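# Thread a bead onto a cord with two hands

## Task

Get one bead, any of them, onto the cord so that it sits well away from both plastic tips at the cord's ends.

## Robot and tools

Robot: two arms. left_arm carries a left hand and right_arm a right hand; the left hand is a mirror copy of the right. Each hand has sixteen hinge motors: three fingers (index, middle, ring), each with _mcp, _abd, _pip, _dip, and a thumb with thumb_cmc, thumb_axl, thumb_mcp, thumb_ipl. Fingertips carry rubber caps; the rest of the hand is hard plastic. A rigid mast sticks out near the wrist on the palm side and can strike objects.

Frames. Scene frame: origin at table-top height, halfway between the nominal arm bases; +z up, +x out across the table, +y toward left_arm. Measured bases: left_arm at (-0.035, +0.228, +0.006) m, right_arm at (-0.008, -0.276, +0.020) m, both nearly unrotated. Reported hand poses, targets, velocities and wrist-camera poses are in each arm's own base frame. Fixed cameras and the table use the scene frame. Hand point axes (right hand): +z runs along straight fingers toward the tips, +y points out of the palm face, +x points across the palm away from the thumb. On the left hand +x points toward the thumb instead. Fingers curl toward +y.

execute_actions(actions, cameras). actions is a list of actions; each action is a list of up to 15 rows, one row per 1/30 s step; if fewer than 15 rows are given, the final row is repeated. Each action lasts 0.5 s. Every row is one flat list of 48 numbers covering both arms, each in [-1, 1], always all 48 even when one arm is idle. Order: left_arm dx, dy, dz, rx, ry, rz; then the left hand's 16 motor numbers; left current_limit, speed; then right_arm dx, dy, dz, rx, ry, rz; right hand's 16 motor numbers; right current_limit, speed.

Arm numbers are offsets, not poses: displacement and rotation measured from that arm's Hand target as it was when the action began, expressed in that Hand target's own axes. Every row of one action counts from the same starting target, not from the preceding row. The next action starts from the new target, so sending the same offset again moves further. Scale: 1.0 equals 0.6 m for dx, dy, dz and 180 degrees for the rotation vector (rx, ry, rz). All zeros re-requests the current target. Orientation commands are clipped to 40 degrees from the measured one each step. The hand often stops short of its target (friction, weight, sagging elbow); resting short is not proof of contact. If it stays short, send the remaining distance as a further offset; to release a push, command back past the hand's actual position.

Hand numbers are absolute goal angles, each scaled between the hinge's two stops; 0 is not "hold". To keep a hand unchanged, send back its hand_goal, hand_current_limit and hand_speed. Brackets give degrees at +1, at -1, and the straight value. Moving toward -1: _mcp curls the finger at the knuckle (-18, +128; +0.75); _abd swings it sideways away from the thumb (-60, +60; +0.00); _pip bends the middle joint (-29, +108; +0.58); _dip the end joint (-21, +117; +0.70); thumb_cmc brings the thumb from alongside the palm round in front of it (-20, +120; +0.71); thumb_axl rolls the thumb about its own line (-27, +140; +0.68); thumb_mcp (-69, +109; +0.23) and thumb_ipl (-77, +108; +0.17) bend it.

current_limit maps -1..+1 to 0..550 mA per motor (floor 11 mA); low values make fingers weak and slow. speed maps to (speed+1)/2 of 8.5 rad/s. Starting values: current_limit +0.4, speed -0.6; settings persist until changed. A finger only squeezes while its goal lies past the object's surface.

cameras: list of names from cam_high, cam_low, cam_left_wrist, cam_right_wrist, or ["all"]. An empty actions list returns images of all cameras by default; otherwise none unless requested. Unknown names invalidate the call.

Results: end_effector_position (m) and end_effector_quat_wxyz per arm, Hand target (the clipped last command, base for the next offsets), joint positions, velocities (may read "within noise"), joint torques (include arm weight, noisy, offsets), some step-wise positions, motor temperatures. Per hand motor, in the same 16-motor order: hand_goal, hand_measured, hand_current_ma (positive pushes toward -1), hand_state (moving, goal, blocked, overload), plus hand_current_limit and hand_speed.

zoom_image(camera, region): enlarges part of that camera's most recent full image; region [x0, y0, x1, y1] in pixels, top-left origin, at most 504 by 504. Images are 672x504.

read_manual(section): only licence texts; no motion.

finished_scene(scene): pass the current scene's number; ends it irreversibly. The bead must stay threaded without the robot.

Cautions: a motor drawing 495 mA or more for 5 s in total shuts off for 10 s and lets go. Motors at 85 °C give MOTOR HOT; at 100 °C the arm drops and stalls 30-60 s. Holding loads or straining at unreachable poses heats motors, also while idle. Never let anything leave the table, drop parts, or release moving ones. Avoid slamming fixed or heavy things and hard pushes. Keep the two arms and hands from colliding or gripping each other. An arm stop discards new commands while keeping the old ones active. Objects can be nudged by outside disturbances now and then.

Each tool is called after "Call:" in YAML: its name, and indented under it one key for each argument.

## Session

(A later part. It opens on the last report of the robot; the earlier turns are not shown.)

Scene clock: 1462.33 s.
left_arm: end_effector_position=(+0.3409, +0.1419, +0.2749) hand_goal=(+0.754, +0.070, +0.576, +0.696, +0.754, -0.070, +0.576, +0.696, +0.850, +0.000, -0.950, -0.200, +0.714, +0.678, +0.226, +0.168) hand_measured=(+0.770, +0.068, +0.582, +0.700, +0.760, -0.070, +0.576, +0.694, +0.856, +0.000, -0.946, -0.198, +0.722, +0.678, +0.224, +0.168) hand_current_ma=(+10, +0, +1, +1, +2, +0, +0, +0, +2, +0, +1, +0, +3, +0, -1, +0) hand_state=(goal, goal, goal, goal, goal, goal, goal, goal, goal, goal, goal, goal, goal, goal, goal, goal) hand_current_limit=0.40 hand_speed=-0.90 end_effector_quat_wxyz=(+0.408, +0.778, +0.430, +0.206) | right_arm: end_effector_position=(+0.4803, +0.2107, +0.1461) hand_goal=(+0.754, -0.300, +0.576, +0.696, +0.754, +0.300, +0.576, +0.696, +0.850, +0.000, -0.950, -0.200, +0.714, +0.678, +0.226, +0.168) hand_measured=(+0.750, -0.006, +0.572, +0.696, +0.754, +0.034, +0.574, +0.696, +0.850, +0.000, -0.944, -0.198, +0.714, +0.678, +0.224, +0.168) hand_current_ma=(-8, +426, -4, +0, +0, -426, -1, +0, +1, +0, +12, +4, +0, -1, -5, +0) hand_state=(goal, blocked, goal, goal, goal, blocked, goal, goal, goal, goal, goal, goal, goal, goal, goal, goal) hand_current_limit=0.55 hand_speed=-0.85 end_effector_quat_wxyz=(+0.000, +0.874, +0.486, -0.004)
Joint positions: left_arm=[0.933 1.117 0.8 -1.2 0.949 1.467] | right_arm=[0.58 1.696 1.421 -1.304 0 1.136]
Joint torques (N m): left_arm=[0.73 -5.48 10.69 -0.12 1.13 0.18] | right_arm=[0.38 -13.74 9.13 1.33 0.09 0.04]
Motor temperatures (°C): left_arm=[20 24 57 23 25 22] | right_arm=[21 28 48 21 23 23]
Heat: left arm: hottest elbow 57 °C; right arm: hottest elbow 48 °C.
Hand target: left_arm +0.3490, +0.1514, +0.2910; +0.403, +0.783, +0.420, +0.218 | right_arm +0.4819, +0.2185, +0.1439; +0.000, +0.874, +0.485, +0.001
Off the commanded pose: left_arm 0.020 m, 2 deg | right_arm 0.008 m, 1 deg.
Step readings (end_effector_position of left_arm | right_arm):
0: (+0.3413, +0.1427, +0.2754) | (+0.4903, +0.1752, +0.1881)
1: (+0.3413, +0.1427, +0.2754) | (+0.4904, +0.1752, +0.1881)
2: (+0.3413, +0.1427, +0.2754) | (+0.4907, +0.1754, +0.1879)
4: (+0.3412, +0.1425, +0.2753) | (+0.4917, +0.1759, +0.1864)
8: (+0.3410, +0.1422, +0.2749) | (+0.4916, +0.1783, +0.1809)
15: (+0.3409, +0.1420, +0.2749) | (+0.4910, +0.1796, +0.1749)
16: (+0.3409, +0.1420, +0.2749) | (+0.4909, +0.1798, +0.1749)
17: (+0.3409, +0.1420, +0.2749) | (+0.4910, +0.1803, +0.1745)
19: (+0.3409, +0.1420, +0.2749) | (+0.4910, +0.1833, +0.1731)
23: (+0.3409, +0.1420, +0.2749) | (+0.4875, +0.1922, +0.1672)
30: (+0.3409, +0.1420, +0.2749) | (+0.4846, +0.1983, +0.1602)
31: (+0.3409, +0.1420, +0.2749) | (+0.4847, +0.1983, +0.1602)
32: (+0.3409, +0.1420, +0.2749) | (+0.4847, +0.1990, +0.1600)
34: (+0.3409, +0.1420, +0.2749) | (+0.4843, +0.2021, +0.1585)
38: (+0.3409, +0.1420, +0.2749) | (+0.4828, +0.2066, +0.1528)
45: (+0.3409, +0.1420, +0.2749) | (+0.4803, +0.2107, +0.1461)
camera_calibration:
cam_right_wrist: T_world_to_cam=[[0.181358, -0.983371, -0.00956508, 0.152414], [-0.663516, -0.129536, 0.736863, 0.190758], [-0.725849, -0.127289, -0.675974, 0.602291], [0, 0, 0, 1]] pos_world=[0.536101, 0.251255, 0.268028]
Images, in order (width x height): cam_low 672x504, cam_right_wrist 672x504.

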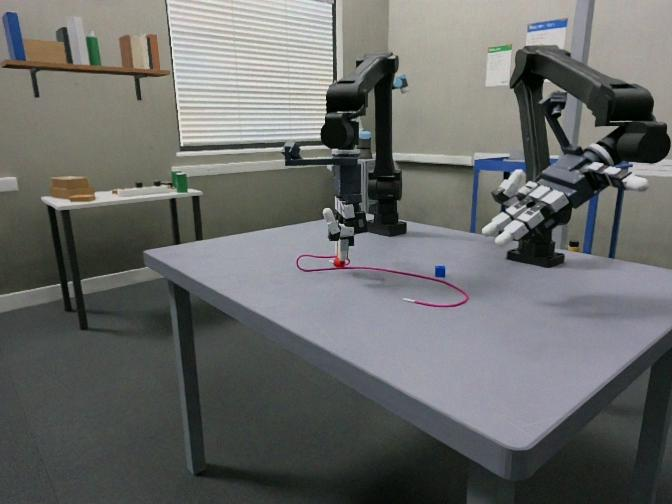

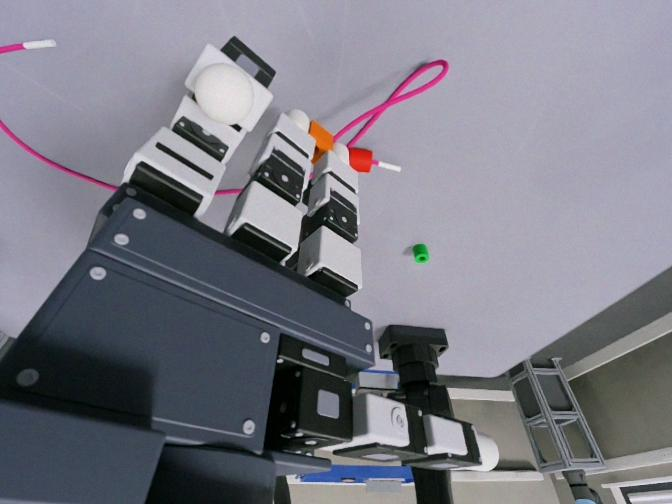

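Call:
execute_actions:
  actions:
    - [[0,0,0,0,0,0,0.754,0.07,0.576,0.696,0.754,-0.07,0.576,0.696,0.85,0,-0.95,-0.2,0.714,0.678,0.226,0.168,0.4,-0.9,0.006,-0.004,0.026,0,0,0,0.754,-0.3,0.576,0.696,0.754,0.3,0.576,0.696,0.85,0,-0.95,-0.2,0.714,0.678,0.226,0.168,0.55,-0.85]]
    - [[0,0,0,0,0,0,0.754,0.07,0.576,0.696,0.754,-0.07,0.576,0.696,0.85,0,-0.95,-0.2,0.714,0.678,0.226,0.168,0.4,-0.9,0.005,-0.003,0.026,0,0,0,0.754,-0.3,0.576,0.696,0.754,0.3,0.576,0.696,0.85,0,-0.95,-0.2,0.714,0.678,0.226,0.168,0.55,-0.85]]
  cameras: ["cam_low","cam_right_wrist"]

Call:
zoom_image:
  camera: "cam_low"
  region: [285, 215, 385, 300]

Call:
zoom_image:
  camera: "cam_right_wrist"
  region: [260, 70, 440, 205]

Scene clock: 1494.97 s.
left_arm: end_effector_position=(+0.3409, +0.1419, +0.2749) hand_goal=(+0.754, +0.070, +0.576, +0.696, +0.754, -0.070, +0.576, +0.696, +0.850, +0.000, -0.950, -0.200, +0.714, +0.678, +0.226, +0.168) hand_measured=(+0.770, +0.068, +0.582, +0.700, +0.760, -0.070, +0.576, +0.694, +0.856, +0.000, -0.946, -0.198, +0.722, +0.678, +0.224, +0.168) hand_current_ma=(+10, +0, +1, +1, +2, +0, +0, +0, +2, +0, +1, +0, +3, +0, -1, +0) hand_state=(goal, goal, goal, goal, goal, goal, goal, goal, goal, goal, goal, goal, goal, goal, goal, goal) hand_current_limit=0.40 hand_speed=-0.90 end_effector_quat_wxyz=(+0.408, +0.778, +0.430, +0.206) | right_arm: end_effector_position=(+0.4809, +0.2177, +0.1150) hand_goal=(+0.754, -0.300, +0.576, +0.696, +0.754, +0.300, +0.576, +0.696, +0.850, +0.000, -0.950, -0.200, +0.714, +0.678, +0.226, +0.168) hand_measured=(+0.750, -0.006, +0.572, +0.696, +0.754, +0.034, +0.574, +0.696, +0.850, +0.000, -0.944, -0.198, +0.714, +0.678, +0.224, +0.168) hand_current_ma=(-8, +426, -4, +0, +0, -426, -1, +0, +1, +0, +12, +4, +0, -1, -5, +0) hand_state=(goal, blocked, goal, goal, goal, blocked, goal, goal, goal, goal, goal, goal, goal, goal, goal, goal) hand_current_limit=0.55 hand_speed=-0.85 end_effector_quat_wxyz=(+0.001, +0.875, +0.485, -0.004)
Joint positions: left_arm=[0.933 1.117 0.8 -1.2 0.949 1.467] | right_arm=[0.591 1.732 1.383 -1.23 0 1.15]
Joint torques (N m): left_arm=[0.67 -5.48 10.69 -0.13 1.13 0.19] | right_arm=[0.44 -14.15 8.9 1.35 0.09 0.06]
Motor temperatures (°C): left_arm=[20 24 59 23 26 22] | right_arm=[21 28 47 21 23 23]
Heat: left arm: hottest elbow 59 °C; right arm: hottest elbow 47 °C.
Hand target: left_arm +0.3490, +0.1514, +0.2910; +0.403, +0.783, +0.420, +0.218 | right_arm +0.4819, +0.2263, +0.1127; +0.000, +0.874, +0.485, +0.001
Off the commanded pose: left_arm 0.020 m, 2 deg | right_arm 0.009 m, 1 deg.
Step readings (end_effector_position of left_arm | right_arm):
0: (+0.3409, +0.1419, +0.2749) | (+0.4803, +0.2106, +0.1462)
1: (+0.3409, +0.1419, +0.2749) | (+0.4803, +0.2107, +0.1462)
2: (+0.3409, +0.1419, +0.2749) | (+0.4804, +0.2112, +0.1456)
4: (+0.3409, +0.1419, +0.2749) | (+0.4810, +0.2130, +0.1440)
8: (+0.3409, +0.1419, +0.2749) | (+0.4812, +0.2140, +0.1375)
15: (+0.3409, +0.1419, +0.2749) | (+0.4807, +0.2139, +0.1305)
16: (+0.3409, +0.1419, +0.2749) | (+0.4806, +0.2138, +0.1304)
17: (+0.3409, +0.1419, +0.2749) | (+0.4810, +0.2141, +0.1300)
19: (+0.3409, +0.1419, +0.2749) | (+0.4821, +0.2152, +0.1285)
23: (+0.3409, +0.1419, +0.2749) | (+0.4819, +0.2170, +0.1220)
30: (+0.3409, +0.1419, +0.2749) | (+0.4808, +0.2176, +0.1150)
camera_calibration:
cam_right_wrist: T_world_to_cam=[[0.179111, -0.983784, -0.00943901, 0.160157], [-0.663906, -0.127942, 0.73679, 0.214861], [-0.726049, -0.1257, -0.676056, 0.582383], [0, 0, 0, 1]] pos_world=[0.536801, 0.258255, 0.236928]
Images, in order (width x height): cam_low 672x504, cam_right_wrist 672x504.

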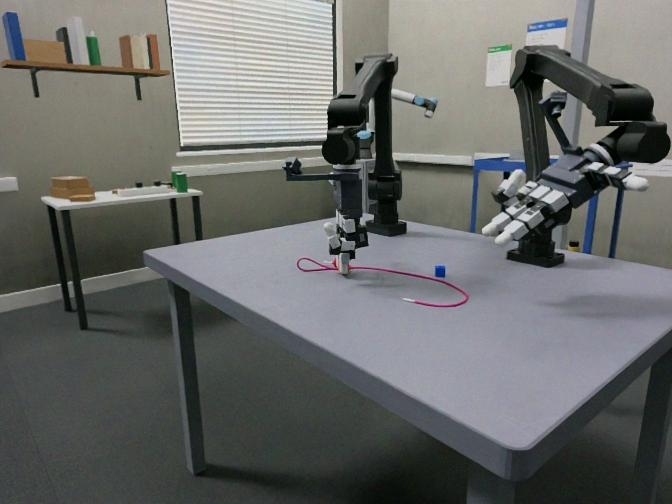

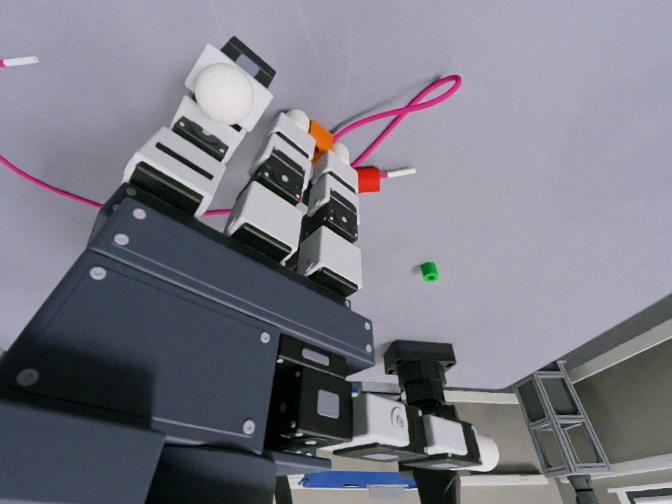

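Scaled by 5.040 from the camera's 672x504 image, which has a finer 960x720 frame.

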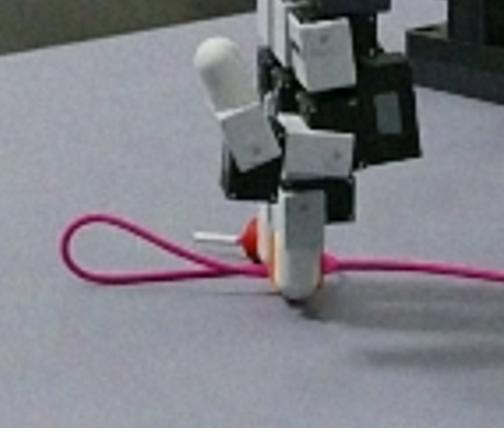

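Scaled by 2.800 from the camera's 672x504 image, which has a finer 960x720 frame.

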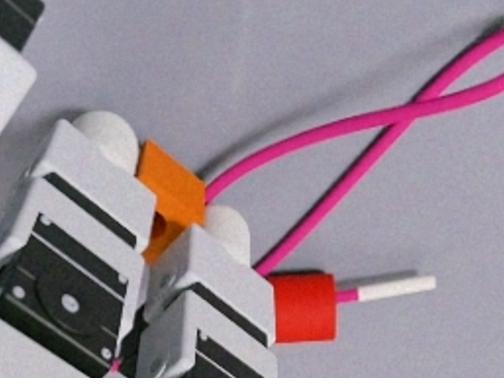

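Call:
execute_actions:
  actions:
    - [[0,0,0,0,0,0,0.754,0.07,0.576,0.696,0.754,-0.07,0.576,0.696,0.85,0,-0.95,-0.2,0.714,0.678,0.226,0.168,0.4,-0.9,0,0,0,0,0,0,0.754,0.1,0.576,0.696,0.754,0.0,0.576,0.696,0.85,0,-0.95,-0.2,0.714,0.678,0.226,0.168,0.4,-0.93]]
    - [[0,0,0,0,0,0,0.754,0.07,0.576,0.696,0.754,-0.07,0.576,0.696,0.85,0,-0.95,-0.2,0.714,0.678,0.226,0.168,0.4,-0.9,0,0,0,0,0,0,0.754,0.13,0.576,0.696,0.754,-0.04,0.576,0.696,0.85,0,-0.95,-0.2,0.714,0.678,0.226,0.168,0.4,-0.93]]
  cameras: ["cam_low","cam_right_wrist"]

Call:
zoom_image:
  camera: "cam_low"
  region: [285, 215, 385, 300]

Call:
zoom_image:
  camera: "cam_right_wrist"
  region: [260, 70, 440, 205]

Scene clock: 1511.70 s.
left_arm: end_effector_position=(+0.3409, +0.1419, +0.2749) hand_goal=(+0.754, +0.070, +0.576, +0.696, +0.754, -0.070, +0.576, +0.696, +0.850, +0.000, -0.950, -0.200, +0.714, +0.678, +0.226, +0.168) hand_measured=(+0.770, +0.068, +0.582, +0.700, +0.760, -0.070, +0.576, +0.694, +0.856, +0.000, -0.946, -0.198, +0.722, +0.678, +0.224, +0.168) hand_current_ma=(+10, +0, +1, +1, +2, +0, +0, +0, +2, +0, +1, +0, +3, +0, -1, +0) hand_state=(goal, goal, goal, goal, goal, goal, goal, goal, goal, goal, goal, goal, goal, goal, goal, goal) hand_current_limit=0.40 hand_speed=-0.90 end_effector_quat_wxyz=(+0.408, +0.778, +0.430, +0.206) | right_arm: end_effector_position=(+0.4809, +0.2177, +0.1150) hand_goal=(+0.754, +0.130, +0.576, +0.696, +0.754, -0.040, +0.576, +0.696, +0.850, +0.000, -0.950, -0.200, +0.714, +0.678, +0.226, +0.168) hand_measured=(+0.750, +0.124, +0.572, +0.696, +0.754, -0.036, +0.574, +0.696, +0.850, +0.000, -0.944, -0.198, +0.714, +0.678, +0.224, +0.168) hand_current_ma=(-8, -7, -4, +0, +0, +5, -1, +0, +1, +0, +12, +4, +0, -1, -5, +0) hand_state=(goal, goal, goal, goal, goal, goal, goal, goal, goal, goal, goal, goal, goal, goal, goal, goal) hand_current_limit=0.40 hand_speed=-0.93 end_effector_quat_wxyz=(+0.001, +0.875, +0.485, -0.004)
Joint positions: left_arm=[0.933 1.117 0.8 -1.2 0.949 1.467] | right_arm=[0.591 1.732 1.383 -1.23 0 1.15]
Joint torques (N m): left_arm=[0.67 -5.48 10.67 -0.13 1.13 0.18] | right_arm=[0.5 -14.15 8.91 1.33 0.1 0.05]
Motor temperatures (°C): left_arm=[20 24 60 23 26 22] | right_arm=[21 29 48 21 23 23]
Heat: left arm: hottest elbow 60 °C; right arm: hottest elbow 48 °C.
Hand target: left_arm +0.3490, +0.1514, +0.2910; +0.403, +0.783, +0.420, +0.218 | right_arm +0.4819, +0.2263, +0.1127; +0.000, +0.874, +0.485, +0.001
Off the commanded pose: left_arm 0.020 m, 2 deg | right_arm 0.009 m, 1 deg.
Step readings (end_effector_position of left_arm | right_arm):
0: (+0.3409, +0.1419, +0.2749) | (+0.4809, +0.2177, +0.1150)
1: (+0.3409, +0.1419, +0.2749) | (+0.4809, +0.2177, +0.1150)
2: (+0.3409, +0.1419, +0.2749) | (+0.4809, +0.2177, +0.1150)
4: (+0.3409, +0.1419, +0.2749) | (+0.4809, +0.2177, +0.1150)
8: (+0.3409, +0.1419, +0.2749) | (+0.4809, +0.2177, +0.1150)
15: (+0.3409, +0.1419, +0.2749) | (+0.4809, +0.2177, +0.1150)
16: (+0.3409, +0.1419, +0.2749) | (+0.4809, +0.2177, +0.1150)
17: (+0.3409, +0.1419, +0.2749) | (+0.4809, +0.2177, +0.1150)
19: (+0.3409, +0.1419, +0.2749) | (+0.4809, +0.2177, +0.1150)
23: (+0.3409, +0.1419, +0.2749) | (+0.4809, +0.2177, +0.1150)
30: (+0.3409, +0.1419, +0.2749) | (+0.4809, +0.2177, +0.1150)
camera_calibration:
cam_right_wrist: T_world_to_cam=[[0.179111, -0.983784, -0.00943901, 0.160157], [-0.663906, -0.127942, 0.73679, 0.214861], [-0.726049, -0.1257, -0.676056, 0.582383], [0, 0, 0, 1]] pos_world=[0.536801, 0.258255, 0.236928]
Images, in order (width x height): cam_low 672x504, cam_right_wrist 672x504.

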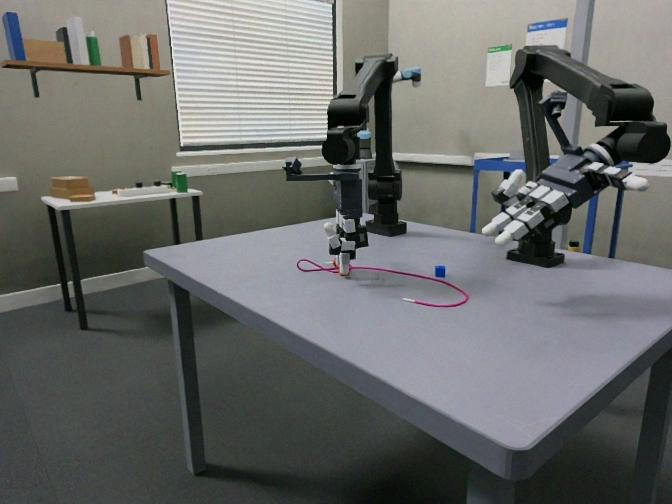

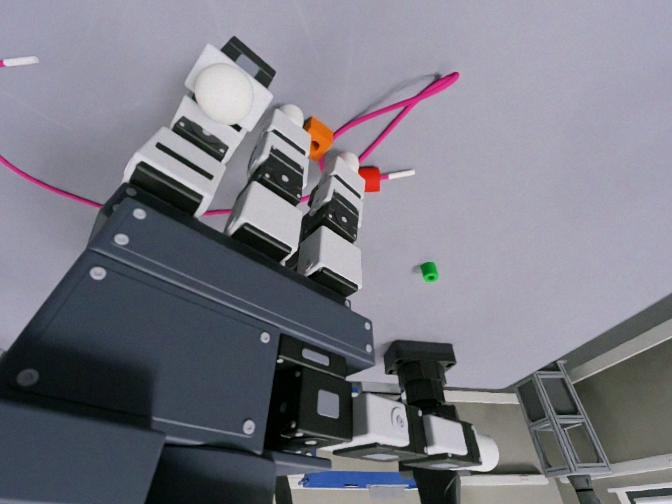

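Scaled by 5.040 from the camera's 672x504 image, which has a finer 960x720 frame.

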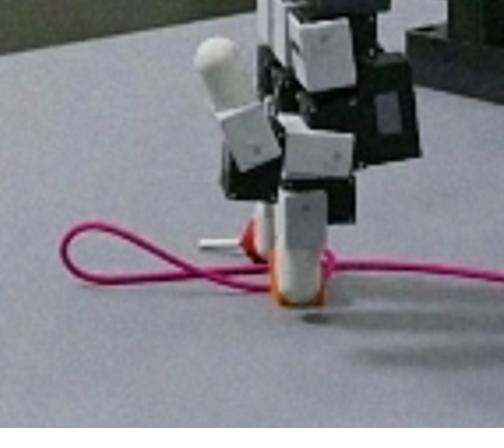

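Scaled by 2.800 from the camera's 672x504 image, which has a finer 960x720 frame.

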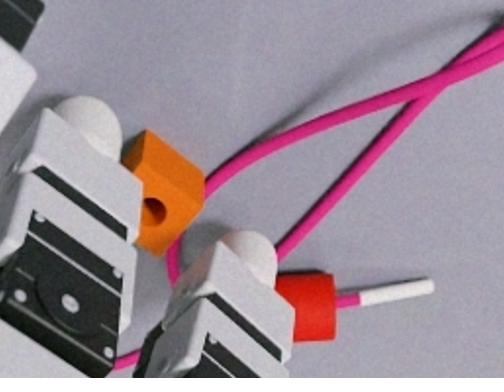

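Call:
execute_actions:
  actions:
    - [[0,0,0,0,0,0,0.754,0.07,0.576,0.696,0.754,-0.07,0.576,0.696,0.85,0,-0.95,-0.2,0.714,0.678,0.226,0.168,0.4,-0.9,0,0,-0.05,0,0,0,0.754,0.13,0.576,0.696,0.754,-0.06,0.576,0.696,0.85,0,-0.95,-0.2,0.714,0.678,0.226,0.168,0.4,-0.93]]
    - [[0,0,0,0,0,0,0.754,0.07,0.576,0.696,0.754,-0.07,0.576,0.696,0.85,0,-0.95,-0.2,0.714,0.678,0.226,0.168,0.4,-0.9,0,0,-0.06,0,0,0,0.754,0.13,0.576,0.696,0.754,-0.06,0.576,0.696,0.85,0,-0.95,-0.2,0.714,0.678,0.226,0.168,0.4,-0.93]]
  cameras: ["cam_low","cam_right_wrist"]

Call:
zoom_image:
  camera: "cam_low"
  region: [285, 215, 385, 300]

Call:
zoom_image:
  camera: "cam_right_wrist"
  region: [260, 50, 460, 200]

Scene clock: 1524.27 s.
left_arm: end_effector_position=(+0.3409, +0.1419, +0.2749) hand_goal=(+0.754, +0.070, +0.576, +0.696, +0.754, -0.070, +0.576, +0.696, +0.850, +0.000, -0.950, -0.200, +0.714, +0.678, +0.226, +0.168) hand_measured=(+0.770, +0.068, +0.582, +0.700, +0.760, -0.070, +0.576, +0.694, +0.856, +0.000, -0.946, -0.198, +0.722, +0.678, +0.224, +0.168) hand_current_ma=(+10, +0, +1, +1, +2, +0, +0, +0, +2, +0, +1, +0, +3, +0, -1, +0) hand_state=(goal, goal, goal, goal, goal, goal, goal, goal, goal, goal, goal, goal, goal, goal, goal, goal) hand_current_limit=0.40 hand_speed=-0.90 end_effector_quat_wxyz=(+0.408, +0.778, +0.430, +0.206) | right_arm: end_effector_position=(+0.4740, +0.2131, +0.1545) hand_goal=(+0.754, +0.130, +0.576, +0.696, +0.754, -0.060, +0.576, +0.696, +0.850, +0.000, -0.950, -0.200, +0.714, +0.678, +0.226, +0.168) hand_measured=(+0.750, +0.126, +0.572, +0.696, +0.754, -0.058, +0.574, +0.696, +0.850, +0.000, -0.944, -0.198, +0.714, +0.678, +0.224, +0.168) hand_current_ma=(-8, -6, -4, +0, +0, +3, -1, +0, +1, +0, +12, +4, +0, -1, -5, +0) hand_state=(goal, goal, goal, goal, goal, goal, goal, goal, goal, goal, goal, goal, goal, goal, goal, goal) hand_current_limit=0.40 hand_speed=-0.93 end_effector_quat_wxyz=(+0.002, +0.874, +0.485, -0.023)
Joint positions: left_arm=[0.933 1.117 0.8 -1.2 0.949 1.467] | right_arm=[0.591 1.704 1.455 -1.367 0 1.15]
Joint torques (N m): left_arm=[0.73 -5.48 10.67 -0.13 1.13 0.19] | right_arm=[0.56 -15.62 12.67 -0.02 0.08 0.05]
Motor temperatures (°C): left_arm=[20 24 60 23 26 22] | right_arm=[21 30 49 21 23 23]
Heat: left arm: hottest elbow 60 °C; right arm: hottest elbow 49 °C.
Hand target: left_arm +0.3490, +0.1514, +0.2910; +0.403, +0.783, +0.420, +0.218 | right_arm +0.4817, +0.2261, +0.1786; +0.000, +0.874, +0.485, +0.001
Off the commanded pose: left_arm 0.020 m, 2 deg | right_arm 0.029 m, 3 deg.
Step readings (end_effector_position of left_arm | right_arm):
0: (+0.3409, +0.1419, +0.2749) | (+0.4809, +0.2177, +0.1150)
1: (+0.3409, +0.1419, +0.2749) | (+0.4809, +0.2177, +0.1150)
2: (+0.3409, +0.1419, +0.2749) | (+0.4808, +0.2177, +0.1150)
4: (+0.3409, +0.1419, +0.2749) | (+0.4788, +0.2164, +0.1149)
8: (+0.3409, +0.1419, +0.2749) | (+0.4736, +0.2128, +0.1147)
15: (+0.3409, +0.1419, +0.2749) | (+0.4715, +0.2114, +0.1147)
16: (+0.3409, +0.1419, +0.2749) | (+0.4714, +0.2113, +0.1149)
17: (+0.3409, +0.1419, +0.2749) | (+0.4705, +0.2107, +0.1161)
19: (+0.3409, +0.1419, +0.2749) | (+0.4693, +0.2099, +0.1209)
23: (+0.3409, +0.1419, +0.2749) | (+0.4709, +0.2110, +0.1373)
30: (+0.3409, +0.1419, +0.2749) | (+0.4746, +0.2135, +0.1544)
camera_calibration:
cam_right_wrist: T_world_to_cam=[[0.17907, -0.983822, 0.0053543, 0.154966], [-0.640912, -0.112523, 0.759322, 0.162942], [-0.746435, -0.139404, -0.650693, 0.612246], [0, 0, 0, 1]] pos_world=[0.533683, 0.256143, 0.273829]
Images, in order (width x height): cam_low 672x504, cam_right_wrist 672x504.

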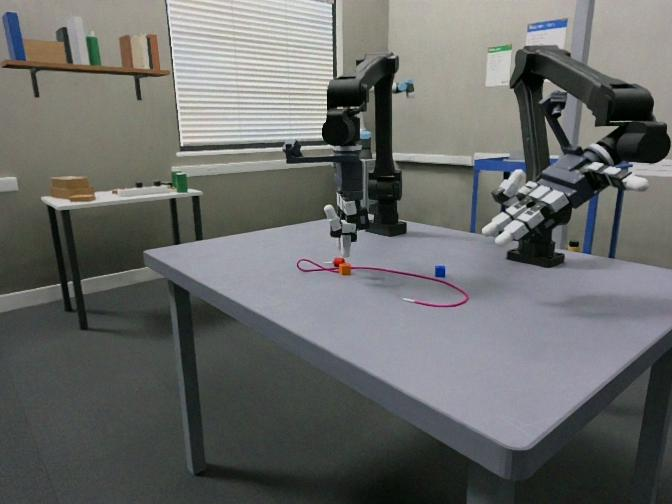

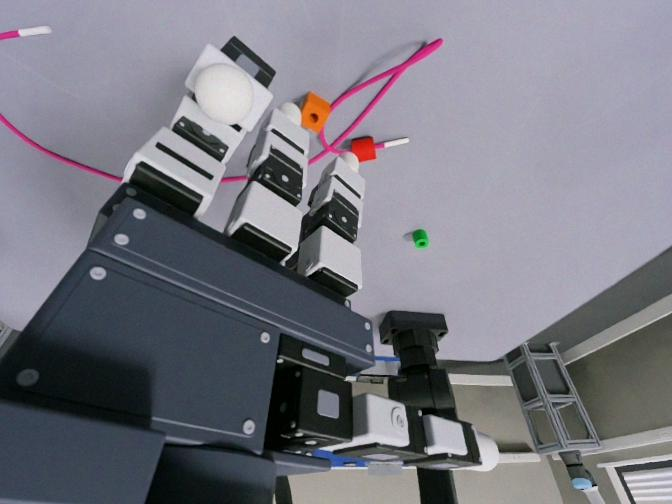

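Scaled by 5.040 from the camera's 672x504 image, which has a finer 960x720 frame.

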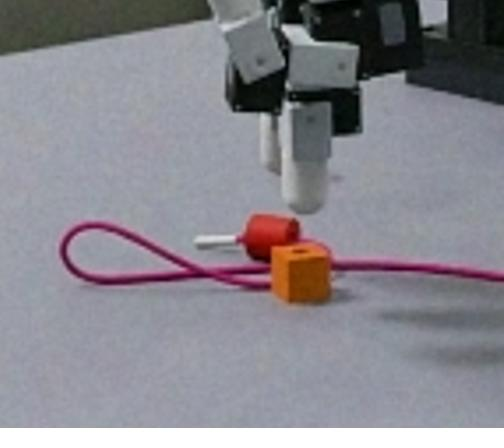

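Scaled by 2.520 from the camera's 672x504 image, which has a finer 960x720 frame.

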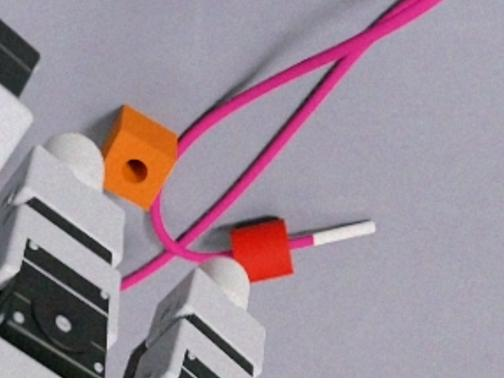

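Call:
execute_actions:
  actions:
    - [[0,0,0,0,0,0,0.754,0.07,0.576,0.696,0.754,-0.07,0.576,0.696,0.85,0,-0.95,-0.2,0.714,0.678,0.226,0.168,0.4,-0.9,-0.08,0.009,0.016,0,0,0,0.754,0.07,0.576,0.696,0.754,-0.07,0.576,0.696,0.85,0,-0.95,-0.2,0.714,0.678,0.226,0.168,0.4,-0.9]]
    - [[0,0,0,0,0,0,0.754,0.07,0.576,0.696,0.754,-0.07,0.576,0.696,0.85,0,-0.95,-0.2,0.714,0.678,0.226,0.168,0.4,-0.9,-0.08,0.009,0.016,0,0,0,0.754,0.07,0.576,0.696,0.754,-0.07,0.576,0.696,0.85,0,-0.95,-0.2,0.714,0.678,0.226,0.168,0.4,-0.9]]
    - [[0,0,0,0,0,0,0.754,0.07,0.576,0.696,0.754,-0.07,0.576,0.696,0.85,0,-0.95,-0.2,0.714,0.678,0.226,0.168,0.4,-0.9,-0.0727,0.0088,0.016,0,0,0.096,0.754,0.07,0.576,0.696,0.754,-0.07,0.576,0.696,0.85,0,-0.95,-0.2,0.714,0.678,0.226,0.168,0.4,-0.9]]
    - [[0,0,0,0,0,0,0.754,0.07,0.576,0.696,0.754,-0.07,0.576,0.696,0.85,0,-0.95,-0.2,0.714,0.678,0.226,0.168,0.4,-0.9,0,0,0,0,0,0.096,0.754,0.07,0.576,0.696,0.754,-0.07,0.576,0.696,0.85,0,-0.95,-0.2,0.714,0.678,0.226,0.168,0.4,-0.9]]
  cameras: ["cam_low","cam_right_wrist"]

Call:
zoom_image:
  camera: "cam_low"
  region: [285, 215, 385, 300]

Call:
zoom_image:
  camera: "cam_right_wrist"
  region: [260, 50, 460, 200]

Scene clock: 1579.73 s.
left_arm: end_effector_position=(+0.3409, +0.1419, +0.2749) hand_goal=(+0.754, +0.070, +0.576, +0.696, +0.754, -0.070, +0.576, +0.696, +0.850, +0.000, -0.950, -0.200, +0.714, +0.678, +0.226, +0.168) hand_measured=(+0.770, +0.068, +0.582, +0.700, +0.760, -0.070, +0.576, +0.694, +0.856, +0.000, -0.946, -0.198, +0.722, +0.678, +0.224, +0.168) hand_current_ma=(+10, +0, +1, +1, +2, +0, +0, +0, +2, +0, +1, +0, +3, +0, -1, +0) hand_state=(goal, goal, goal, goal, goal, goal, goal, goal, goal, goal, goal, goal, goal, goal, goal, goal) hand_current_limit=0.40 hand_speed=-0.90 end_effector_quat_wxyz=(+0.408, +0.778, +0.430, +0.206) | right_arm: end_effector_position=(+0.4022, +0.0956, +0.1372) hand_goal=(+0.754, +0.070, +0.576, +0.696, +0.754, -0.070, +0.576, +0.696, +0.850, +0.000, -0.950, -0.200, +0.714, +0.678, +0.226, +0.168) hand_measured=(+0.750, +0.072, +0.574, +0.696, +0.754, -0.068, +0.574, +0.696, +0.850, +0.000, -0.944, -0.198, +0.714, +0.678, +0.224, +0.168) hand_current_ma=(-5, +2, -4, +0, -1, +2, -1, +0, +1, +0, +12, +4, +0, -1, -6, +0) hand_state=(goal, goal, goal, goal, goal, goal, goal, goal, goal, goal, goal, goal, goal, goal, goal, goal) hand_current_limit=0.40 hand_speed=-0.90 end_effector_quat_wxyz=(+0.003, +0.976, +0.216, -0.021)
Joint positions: left_arm=[0.933 1.117 0.8 -1.2 0.949 1.467] | right_arm=[0.44 1.54 1.2 -1.274 -0.004 1.575]
Joint torques (N m): left_arm=[0.67 -5.48 10.69 -0.14 1.13 0.19] | right_arm=[-1.49 -10.75 12.66 0.83 0.21 0.05]
Motor temperatures (°C): left_arm=[20 24 61 23 27 22] | right_arm=[21 32 56 21 23 23]
Heat: left arm: hottest elbow 61 °C; right arm: hottest elbow 56 °C.
Hand target: left_arm +0.3490, +0.1514, +0.2910; +0.403, +0.783, +0.420, +0.218 | right_arm +0.4217, +0.0992, +0.1498; +0.000, +0.979, +0.204, +0.001
Off the commanded pose: left_arm 0.020 m, 2 deg | right_arm 0.023 m, 3 deg.
Step readings (end_effector_position of left_arm | right_arm):
0: (+0.3409, +0.1419, +0.2749) | (+0.4740, +0.2131, +0.1545)
1: (+0.3409, +0.1419, +0.2749) | (+0.4740, +0.2131, +0.1545)
2: (+0.3409, +0.1419, +0.2749) | (+0.4734, +0.2127, +0.1546)
4: (+0.3409, +0.1419, +0.2749) | (+0.4695, +0.2083, +0.1533)
8: (+0.3409, +0.1419, +0.2749) | (+0.4540, +0.1925, +0.1525)
15: (+0.3409, +0.1419, +0.2749) | (+0.4541, +0.1847, +0.1599)
16: (+0.3409, +0.1419, +0.2749) | (+0.4541, +0.1845, +0.1595)
17: (+0.3409, +0.1419, +0.2749) | (+0.4538, +0.1816, +0.1578)
19: (+0.3409, +0.1419, +0.2749) | (+0.4477, +0.1742, +0.1524)
23: (+0.3409, +0.1419, +0.2749) | (+0.4311, +0.1473, +0.1437)
30: (+0.3409, +0.1419, +0.2749) | (+0.4332, +0.1375, +0.1487)
31: (+0.3409, +0.1419, +0.2749) | (+0.4334, +0.1374, +0.1490)
32: (+0.3409, +0.1419, +0.2749) | (+0.4330, +0.1359, +0.1486)
34: (+0.3409, +0.1419, +0.2749) | (+0.4298, +0.1307, +0.1463)
38: (+0.3409, +0.1419, +0.2749) | (+0.4214, +0.1134, +0.1399)
45: (+0.3409, +0.1419, +0.2749) | (+0.4181, +0.1018, +0.1379)
46: (+0.3409, +0.1419, +0.2749) | (+0.4176, +0.1015, +0.1379)
47: (+0.3409, +0.1419, +0.2749) | (+0.4158, +0.1008, +0.1379)
49: (+0.3409, +0.1419, +0.2749) | (+0.4111, +0.0994, +0.1379)
53: (+0.3409, +0.1419, +0.2749) | (+0.4059, +0.0971, +0.1376)
60: (+0.3409, +0.1419, +0.2749) | (+0.4040, +0.0961, +0.1364)
camera_calibration:
cam_right_wrist: T_world_to_cam=[[-0.386968, -0.921962, 0.015567, 0.272664], [-0.602437, 0.265565, 0.752692, 0.0661636], [-0.698087, 0.28189, -0.658189, 0.472169], [0, 0, 0, 1]] pos_world=[0.474987, 0.100715, 0.256731]
Images, in order (width x height): cam_low 672x504, cam_right_wrist 672x504.

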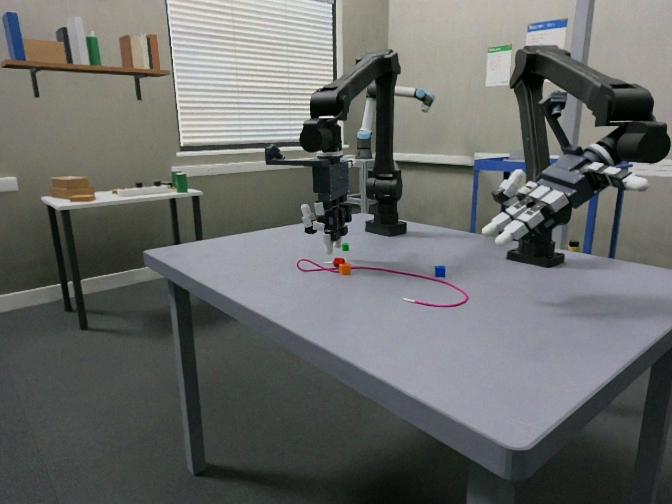

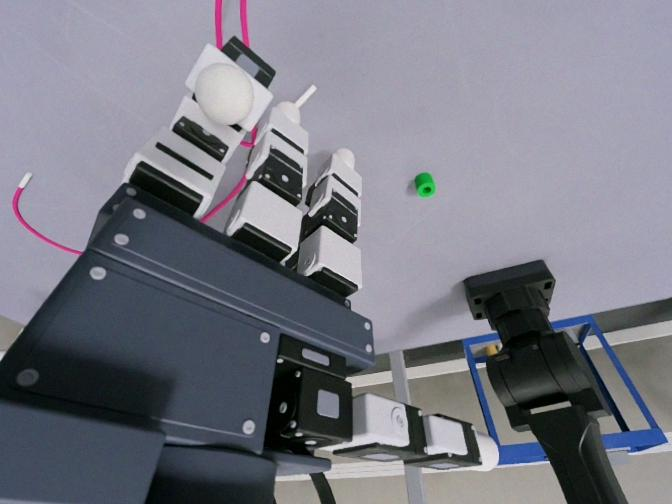

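Scaled by 5.040 from the camera's 672x504 image, which has a finer 960x720 frame.

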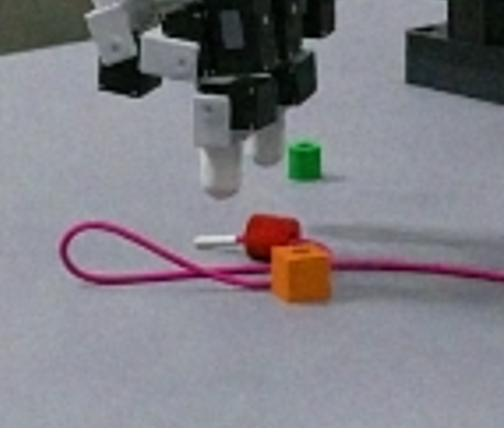

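Scaled by 2.520 from the camera's 672x504 image, which has a finer 960x720 frame.

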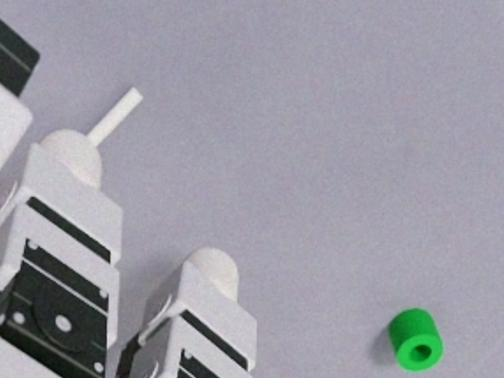

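Call:
execute_actions:
  actions:
    - [[0,0,0,0,0,0,0.754,0.07,0.576,0.696,0.754,-0.07,0.576,0.696,0.85,0,-0.95,-0.2,0.714,0.678,0.226,0.168,0.4,-0.9,-0.0228,0.004,0.0463,0,0,0.0417,0.754,0.07,0.576,0.696,0.754,-0.07,0.576,0.696,0.85,0,-0.95,-0.2,0.714,0.678,0.226,0.168,0.4,-0.9]]
    - [[0,0,0,0,0,0,0.754,0.07,0.576,0.696,0.754,-0.07,0.576,0.696,0.85,0,-0.95,-0.2,0.714,0.678,0.226,0.168,0.4,-0.9,0,0,0,0,0,0,0.754,0.07,0.576,0.696,0.754,-0.07,0.576,0.696,0.85,0,-0.95,-0.2,0.714,0.678,0.226,0.168,0.4,-0.9]]
  cameras: ["cam_low","cam_right_wrist"]

Call:
zoom_image:
  camera: "cam_low"
  region: [285, 215, 385, 300]

Call:
zoom_image:
  camera: "cam_right_wrist"
  region: [220, 50, 400, 185]

Scene clock: 1619.83 s.
left_arm: end_effector_position=(+0.3409, +0.1419, +0.2749) hand_goal=(+0.754, +0.070, +0.576, +0.696, +0.754, -0.070, +0.576, +0.696, +0.850, +0.000, -0.950, -0.200, +0.714, +0.678, +0.226, +0.168) hand_measured=(+0.770, +0.068, +0.582, +0.700, +0.760, -0.070, +0.576, +0.694, +0.856, +0.000, -0.946, -0.198, +0.722, +0.678, +0.224, +0.168) hand_current_ma=(+10, +0, +1, +1, +2, +0, +0, +0, +2, +0, +1, +0, +3, +0, -1, +0) hand_state=(goal, goal, goal, goal, goal, goal, goal, goal, goal, goal, goal, goal, goal, goal, goal, goal) hand_current_limit=0.40 hand_speed=-0.90 end_effector_quat_wxyz=(+0.408, +0.778, +0.430, +0.206) | right_arm: end_effector_position=(+0.4051, +0.0950, +0.1246) hand_goal=(+0.754, +0.070, +0.576, +0.696, +0.754, -0.070, +0.576, +0.696, +0.850, +0.000, -0.950, -0.200, +0.714, +0.678, +0.226, +0.168) hand_measured=(+0.750, +0.072, +0.574, +0.696, +0.754, -0.068, +0.574, +0.696, +0.850, +0.000, -0.944, -0.198, +0.714, +0.678, +0.224, +0.168) hand_current_ma=(-5, +2, -4, +0, -1, +2, -1, +0, +1, +0, +12, +4, +0, -1, -6, +0) hand_state=(goal, goal, goal, goal, goal, goal, goal, goal, goal, goal, goal, goal, goal, goal, goal, goal) hand_current_limit=0.40 hand_speed=-0.90 end_effector_quat_wxyz=(-0.001, +0.989, +0.151, -0.003)
Joint positions: left_arm=[0.933 1.117 0.8 -1.2 0.949 1.467] | right_arm=[0.427 1.562 1.193 -1.208 -0.003 1.695]
Joint torques (N m): left_arm=[0.67 -5.48 10.69 -0.14 1.13 0.19] | right_arm=[-1.61 -11.16 8.7 1.26 0.2 0.07]
Motor temperatures (°C): left_arm=[20 24 62 23 28 22] | right_arm=[21 30 52 21 23 23]
Heat: left arm: hottest elbow 62 °C; right arm: hottest elbow 52 °C.
Hand target: left_arm +0.3490, +0.1514, +0.2910; +0.403, +0.783, +0.420, +0.218 | right_arm +0.4101, +0.0916, +0.1219; +0.000, +0.990, +0.139, +0.001
Off the commanded pose: left_arm 0.020 m, 2 deg | right_arm 0.007 m, 1 deg.
Step readings (end_effector_position of left_arm | right_arm):
0: (+0.3409, +0.1419, +0.2749) | (+0.4021, +0.0956, +0.1372)
1: (+0.3409, +0.1419, +0.2749) | (+0.4021, +0.0956, +0.1371)
2: (+0.3409, +0.1419, +0.2749) | (+0.4023, +0.0954, +0.1368)
4: (+0.3409, +0.1419, +0.2749) | (+0.4044, +0.0964, +0.1352)
8: (+0.3409, +0.1419, +0.2749) | (+0.4084, +0.0968, +0.1297)
15: (+0.3409, +0.1419, +0.2749) | (+0.4057, +0.0949, +0.1246)
16: (+0.3409, +0.1419, +0.2749) | (+0.4055, +0.0949, +0.1246)
17: (+0.3409, +0.1419, +0.2749) | (+0.4054, +0.0950, +0.1246)
19: (+0.3409, +0.1419, +0.2749) | (+0.4054, +0.0950, +0.1246)
23: (+0.3409, +0.1419, +0.2749) | (+0.4053, +0.0950, +0.1246)
30: (+0.3409, +0.1419, +0.2749) | (+0.4052, +0.0950, +0.1246)
camera_calibration:
cam_right_wrist: T_world_to_cam=[[-0.50465, -0.863268, -0.00986896, 0.318724], [-0.588317, 0.335508, 0.735743, 0.0673505], [-0.631832, 0.377099, -0.677189, 0.432576], [0, 0, 0, 1]] pos_world=[0.473783, 0.0894239, 0.246529]
Images, in order (width x height): cam_low 672x504, cam_right_wrist 672x504.

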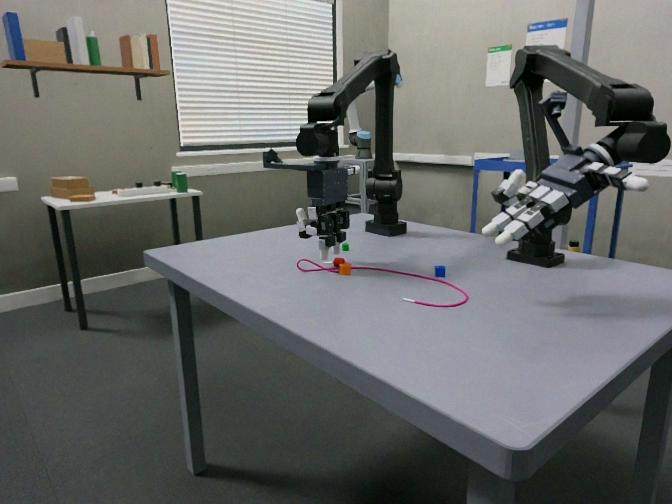

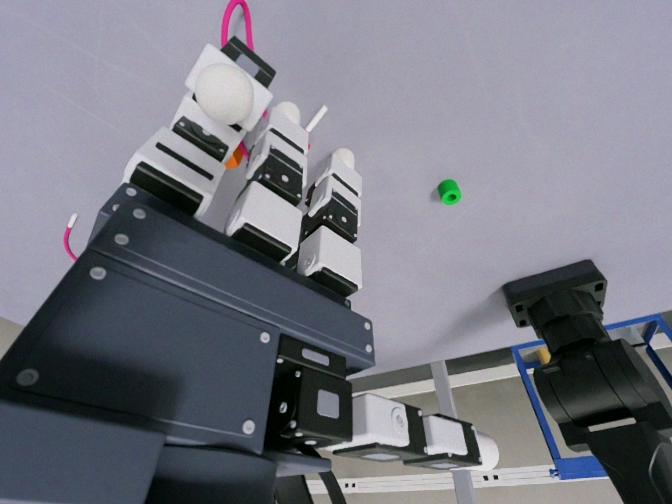

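Scaled by 5.040 from the camera's 672x504 image, which has a finer 960x720 frame.

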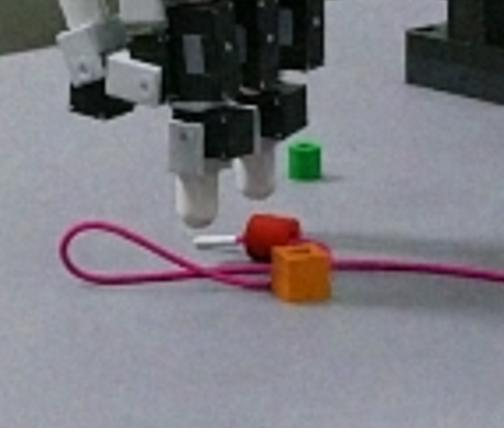

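Scaled by 2.800 from the camera's 672x504 image, which has a finer 960x720 frame.

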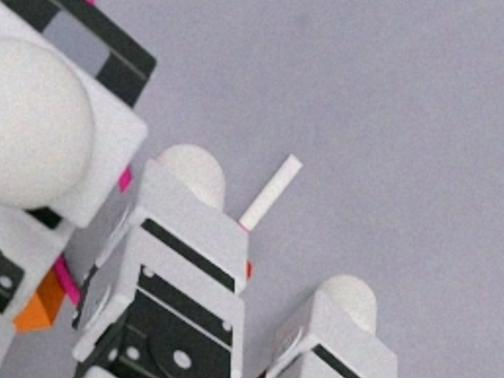

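Call:
execute_actions:
  actions:
    - [[0,0,0,0,0,0,0.754,0.07,0.576,0.696,0.754,-0.07,0.576,0.696,0.85,0,-0.95,-0.2,0.714,0.678,0.226,0.168,0.4,-0.9,0.004,0.0047,0.0257,0,0,0,0.754,0.07,0.576,0.696,0.754,-0.07,0.576,0.696,0.85,0,-0.95,-0.2,0.714,0.678,0.226,0.168,0.4,-0.9]]
  cameras: ["cam_low","cam_right_wrist"]

Call:
zoom_image:
  camera: "cam_low"
  region: [285, 215, 385, 300]

Call:
zoom_image:
  camera: "cam_right_wrist"
  region: [220, 50, 400, 185]

Scene clock: 1637.57 s.
left_arm: end_effector_position=(+0.3409, +0.1419, +0.2749) hand_goal=(+0.754, +0.070, +0.576, +0.696, +0.754, -0.070, +0.576, +0.696, +0.850, +0.000, -0.950, -0.200, +0.714, +0.678, +0.226, +0.168) hand_measured=(+0.770, +0.068, +0.582, +0.700, +0.760, -0.070, +0.576, +0.694, +0.856, +0.000, -0.946, -0.198, +0.722, +0.678, +0.224, +0.168) hand_current_ma=(+10, +0, +1, +1, +2, +0, +0, +0, +2, +0, +1, +0, +3, +0, -1, +0) hand_state=(goal, goal, goal, goal, goal, goal, goal, goal, goal, goal, goal, goal, goal, goal, goal, goal) hand_current_limit=0.40 hand_speed=-0.90 end_effector_quat_wxyz=(+0.408, +0.778, +0.430, +0.206) | right_arm: end_effector_position=(+0.4072, +0.0932, +0.1083) hand_goal=(+0.754, +0.070, +0.576, +0.696, +0.754, -0.070, +0.576, +0.696, +0.850, +0.000, -0.950, -0.200, +0.714, +0.678, +0.226, +0.168) hand_measured=(+0.750, +0.072, +0.574, +0.696, +0.754, -0.068, +0.574, +0.696, +0.850, +0.000, -0.944, -0.198, +0.714, +0.678, +0.224, +0.168) hand_current_ma=(-5, +2, -4, +0, -1, +2, -1, +0, +1, +0, +12, +4, +0, -1, -6, +0) hand_state=(goal, goal, goal, goal, goal, goal, goal, goal, goal, goal, goal, goal, goal, goal, goal, goal) hand_current_limit=0.40 hand_speed=-0.90 end_effector_quat_wxyz=(+0.000, +0.989, +0.148, -0.005)
Joint positions: left_arm=[0.933 1.117 0.8 -1.2 0.949 1.467] | right_arm=[0.421 1.584 1.173 -1.169 -0.003 1.695]
Joint torques (N m): left_arm=[0.67 -5.48 10.69 -0.12 1.13 0.19] | right_arm=[-1.61 -11.52 8.62 1.28 0.19 -0.01]
Motor temperatures (°C): left_arm=[20 24 62 23 28 22] | right_arm=[21 30 52 21 23 23]
Heat: left arm: hottest elbow 62 °C; right arm: hottest elbow 52 °C.
Hand target: left_arm +0.3490, +0.1514, +0.2910; +0.403, +0.783, +0.420, +0.218 | right_arm +0.4132, +0.0896, +0.1065; +0.000, +0.990, +0.139, +0.001
Off the commanded pose: left_arm 0.020 m, 2 deg | right_arm 0.007 m, 1 deg.
Step readings (end_effector_position of left_arm | right_arm):
0: (+0.3409, +0.1419, +0.2749) | (+0.4051, +0.0950, +0.1246)
1: (+0.3409, +0.1419, +0.2749) | (+0.4052, +0.0950, +0.1245)
2: (+0.3409, +0.1419, +0.2749) | (+0.4055, +0.0952, +0.1239)
4: (+0.3409, +0.1419, +0.2749) | (+0.4068, +0.0954, +0.1216)
8: (+0.3409, +0.1419, +0.2749) | (+0.4076, +0.0944, +0.1142)
15: (+0.3409, +0.1419, +0.2749) | (+0.4070, +0.0931, +0.1083)
camera_calibration:
cam_right_wrist: T_world_to_cam=[[-0.509944, -0.860174, -0.00763042, 0.319644], [-0.584428, 0.339936, 0.736809, 0.0789896], [-0.631189, 0.380191, -0.676058, 0.422878], [0, 0, 0, 1]] pos_world=[0.47608, 0.0873234, 0.230129]
Images, in order (width x height): cam_low 672x504, cam_right_wrist 672x504.

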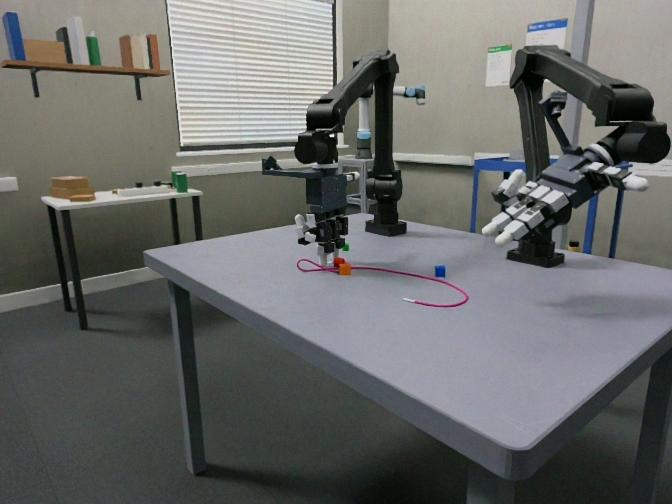

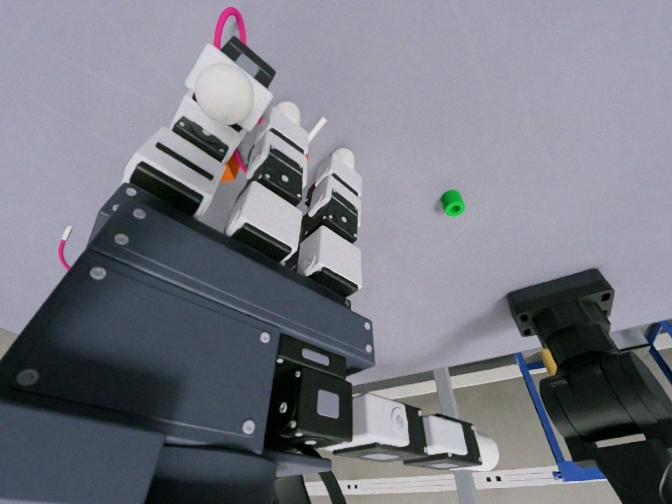

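Scaled by 5.040 from the camera's 672x504 image, which has a finer 960x720 frame.

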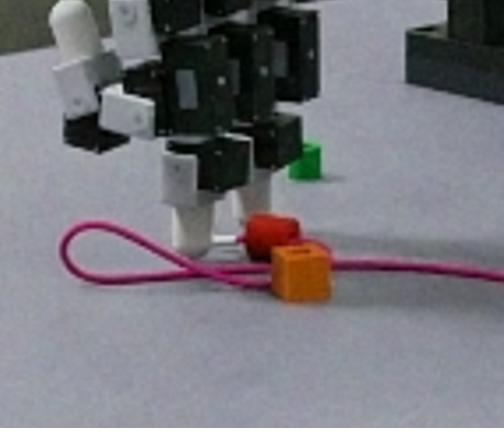

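Scaled by 2.800 from the camera's 672x504 image, which has a finer 960x720 frame.

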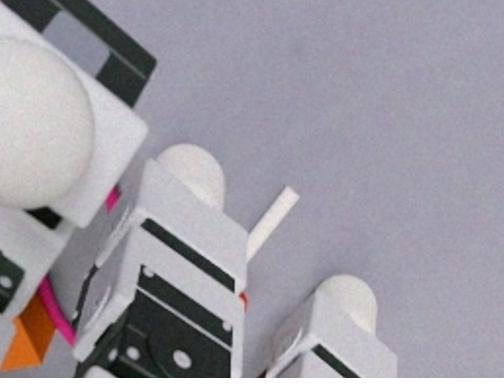

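Call:
execute_actions:
  actions:
    - [[0,0,0,0,0,0,0.754,0.07,0.576,0.696,0.754,-0.07,0.576,0.696,0.85,0,-0.95,-0.2,0.714,0.678,0.226,0.168,0.4,-0.9,0,0,0.012,0,0,0,0.754,0.0,0.576,0.696,0.754,-0.0,0.576,0.696,0.85,0,-0.95,-0.2,0.714,0.678,0.226,0.168,0.4,-0.9]]
    - [[0,0,0,0,0,0,0.754,0.07,0.576,0.696,0.754,-0.07,0.576,0.696,0.85,0,-0.95,-0.2,0.714,0.678,0.226,0.168,0.4,-0.9,0,0,0,0,0,0,0.754,-0.3,0.576,0.696,0.754,0.3,0.576,0.696,0.85,0,-0.95,-0.2,0.714,0.678,0.226,0.168,0.45,-0.9]]
  cameras: ["cam_low","cam_right_wrist"]

Call:
zoom_image:
  camera: "cam_low"
  region: [285, 215, 385, 300]

Call:
zoom_image:
  camera: "cam_right_wrist"
  region: [220, 50, 400, 185]

Scene clock: 1654.30 s.
left_arm: end_effector_position=(+0.3409, +0.1419, +0.2749) hand_goal=(+0.754, +0.070, +0.576, +0.696, +0.754, -0.070, +0.576, +0.696, +0.850, +0.000, -0.950, -0.200, +0.714, +0.678, +0.226, +0.168) hand_measured=(+0.770, +0.068, +0.582, +0.700, +0.760, -0.070, +0.576, +0.694, +0.856, +0.000, -0.946, -0.198, +0.722, +0.678, +0.224, +0.168) hand_current_ma=(+10, +0, +1, +1, +2, +0, +0, +0, +2, +0, +1, +0, +3, +0, -1, +0) hand_state=(goal, goal, goal, goal, goal, goal, goal, goal, goal, goal, goal, goal, goal, goal, goal, goal) hand_current_limit=0.40 hand_speed=-0.90 end_effector_quat_wxyz=(+0.408, +0.778, +0.430, +0.206) | right_arm: end_effector_position=(+0.4093, +0.0940, +0.1055) hand_goal=(+0.754, -0.300, +0.576, +0.696, +0.754, +0.300, +0.576, +0.696, +0.850, +0.000, -0.950, -0.200, +0.714, +0.678, +0.226, +0.168) hand_measured=(+0.750, -0.102, +0.574, +0.696, +0.754, +0.096, +0.574, +0.696, +0.850, +0.000, -0.944, -0.198, +0.714, +0.678, +0.224, +0.168) hand_current_ma=(-5, +399, -4, +0, -1, -399, -1, +0, +1, +0, +12, +4, +0, -1, -6, +0) hand_state=(goal, blocked, goal, goal, goal, blocked, goal, goal, goal, goal, goal, goal, goal, goal, goal, goal) hand_current_limit=0.45 hand_speed=-0.90 end_effector_quat_wxyz=(-0.001, +0.989, +0.148, +0.001)
Joint positions: left_arm=[0.933 1.117 0.8 -1.2 0.949 1.467] | right_arm=[0.421 1.585 1.168 -1.151 -0.002 1.695]
Joint torques (N m): left_arm=[0.67 -5.42 10.69 -0.13 1.13 0.19] | right_arm=[-1.61 -10.99 8.2 1.31 0.18 -0.01]
Motor temperatures (°C): left_arm=[20 24 62 23 28 22] | right_arm=[21 29 50 21 23 23]
Heat: left arm: hottest elbow 62 °C; right arm: hottest elbow 50 °C.
Hand target: left_arm +0.3490, +0.1514, +0.2910; +0.403, +0.783, +0.420, +0.218 | right_arm +0.4133, +0.0896, +0.0993; +0.000, +0.990, +0.139, +0.001
Off the commanded pose: left_arm 0.020 m, 2 deg | right_arm 0.009 m, 1 deg.
Step readings (end_effector_position of left_arm | right_arm):
0: (+0.3409, +0.1419, +0.2749) | (+0.4072, +0.0932, +0.1083)
1: (+0.3409, +0.1419, +0.2749) | (+0.4073, +0.0932, +0.1083)
2: (+0.3409, +0.1419, +0.2749) | (+0.4075, +0.0933, +0.1081)
4: (+0.3409, +0.1419, +0.2749) | (+0.4082, +0.0937, +0.1073)
8: (+0.3409, +0.1419, +0.2749) | (+0.4086, +0.0938, +0.1057)
15: (+0.3409, +0.1419, +0.2749) | (+0.4088, +0.0938, +0.1057)
16: (+0.3409, +0.1419, +0.2749) | (+0.4088, +0.0938, +0.1057)
17: (+0.3409, +0.1419, +0.2749) | (+0.4089, +0.0939, +0.1057)
19: (+0.3409, +0.1419, +0.2749) | (+0.4093, +0.0940, +0.1056)
23: (+0.3409, +0.1419, +0.2749) | (+0.4093, +0.0940, +0.1056)
30: (+0.3409, +0.1419, +0.2749) | (+0.4093, +0.0940, +0.1055)
camera_calibration:
cam_right_wrist: T_world_to_cam=[[-0.509843, -0.860108, -0.0165619, 0.32223], [-0.592349, 0.337033, 0.7318, 0.0860203], [-0.623845, 0.382914, -0.681318, 0.419248], [0, 0, 0, 1]] pos_world=[0.476786, 0.0876257, 0.228028]
Images, in order (width x height): cam_low 672x504, cam_right_wrist 672x504.

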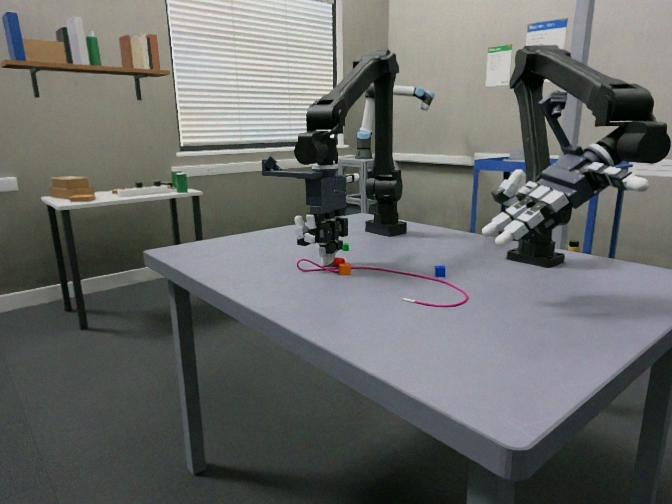

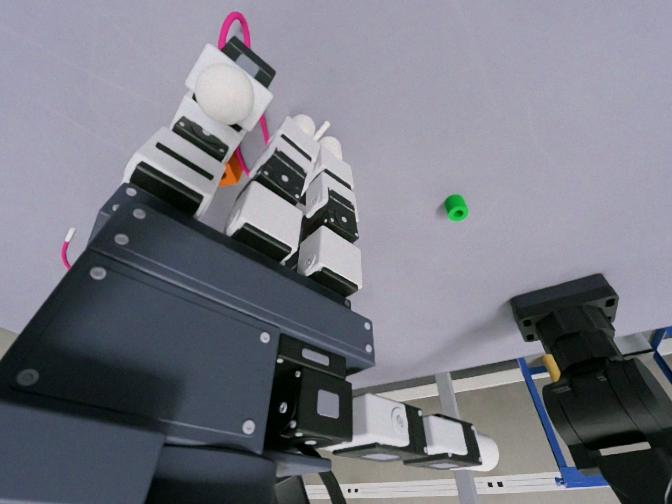

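Scaled by 5.040 from the camera's 672x504 image, which has a finer 960x720 frame.

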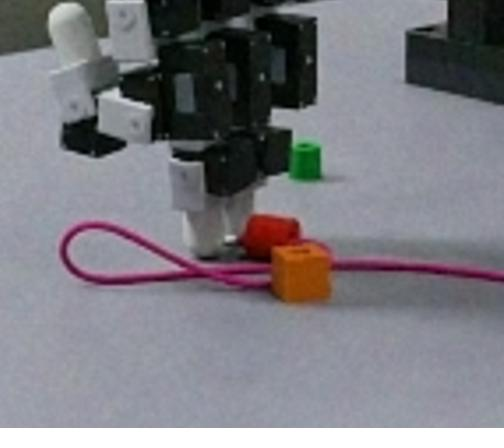

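Scaled by 2.800 from the camera's 672x504 image, which has a finer 960x720 frame.

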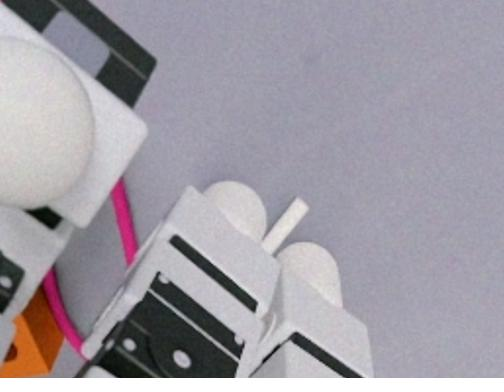

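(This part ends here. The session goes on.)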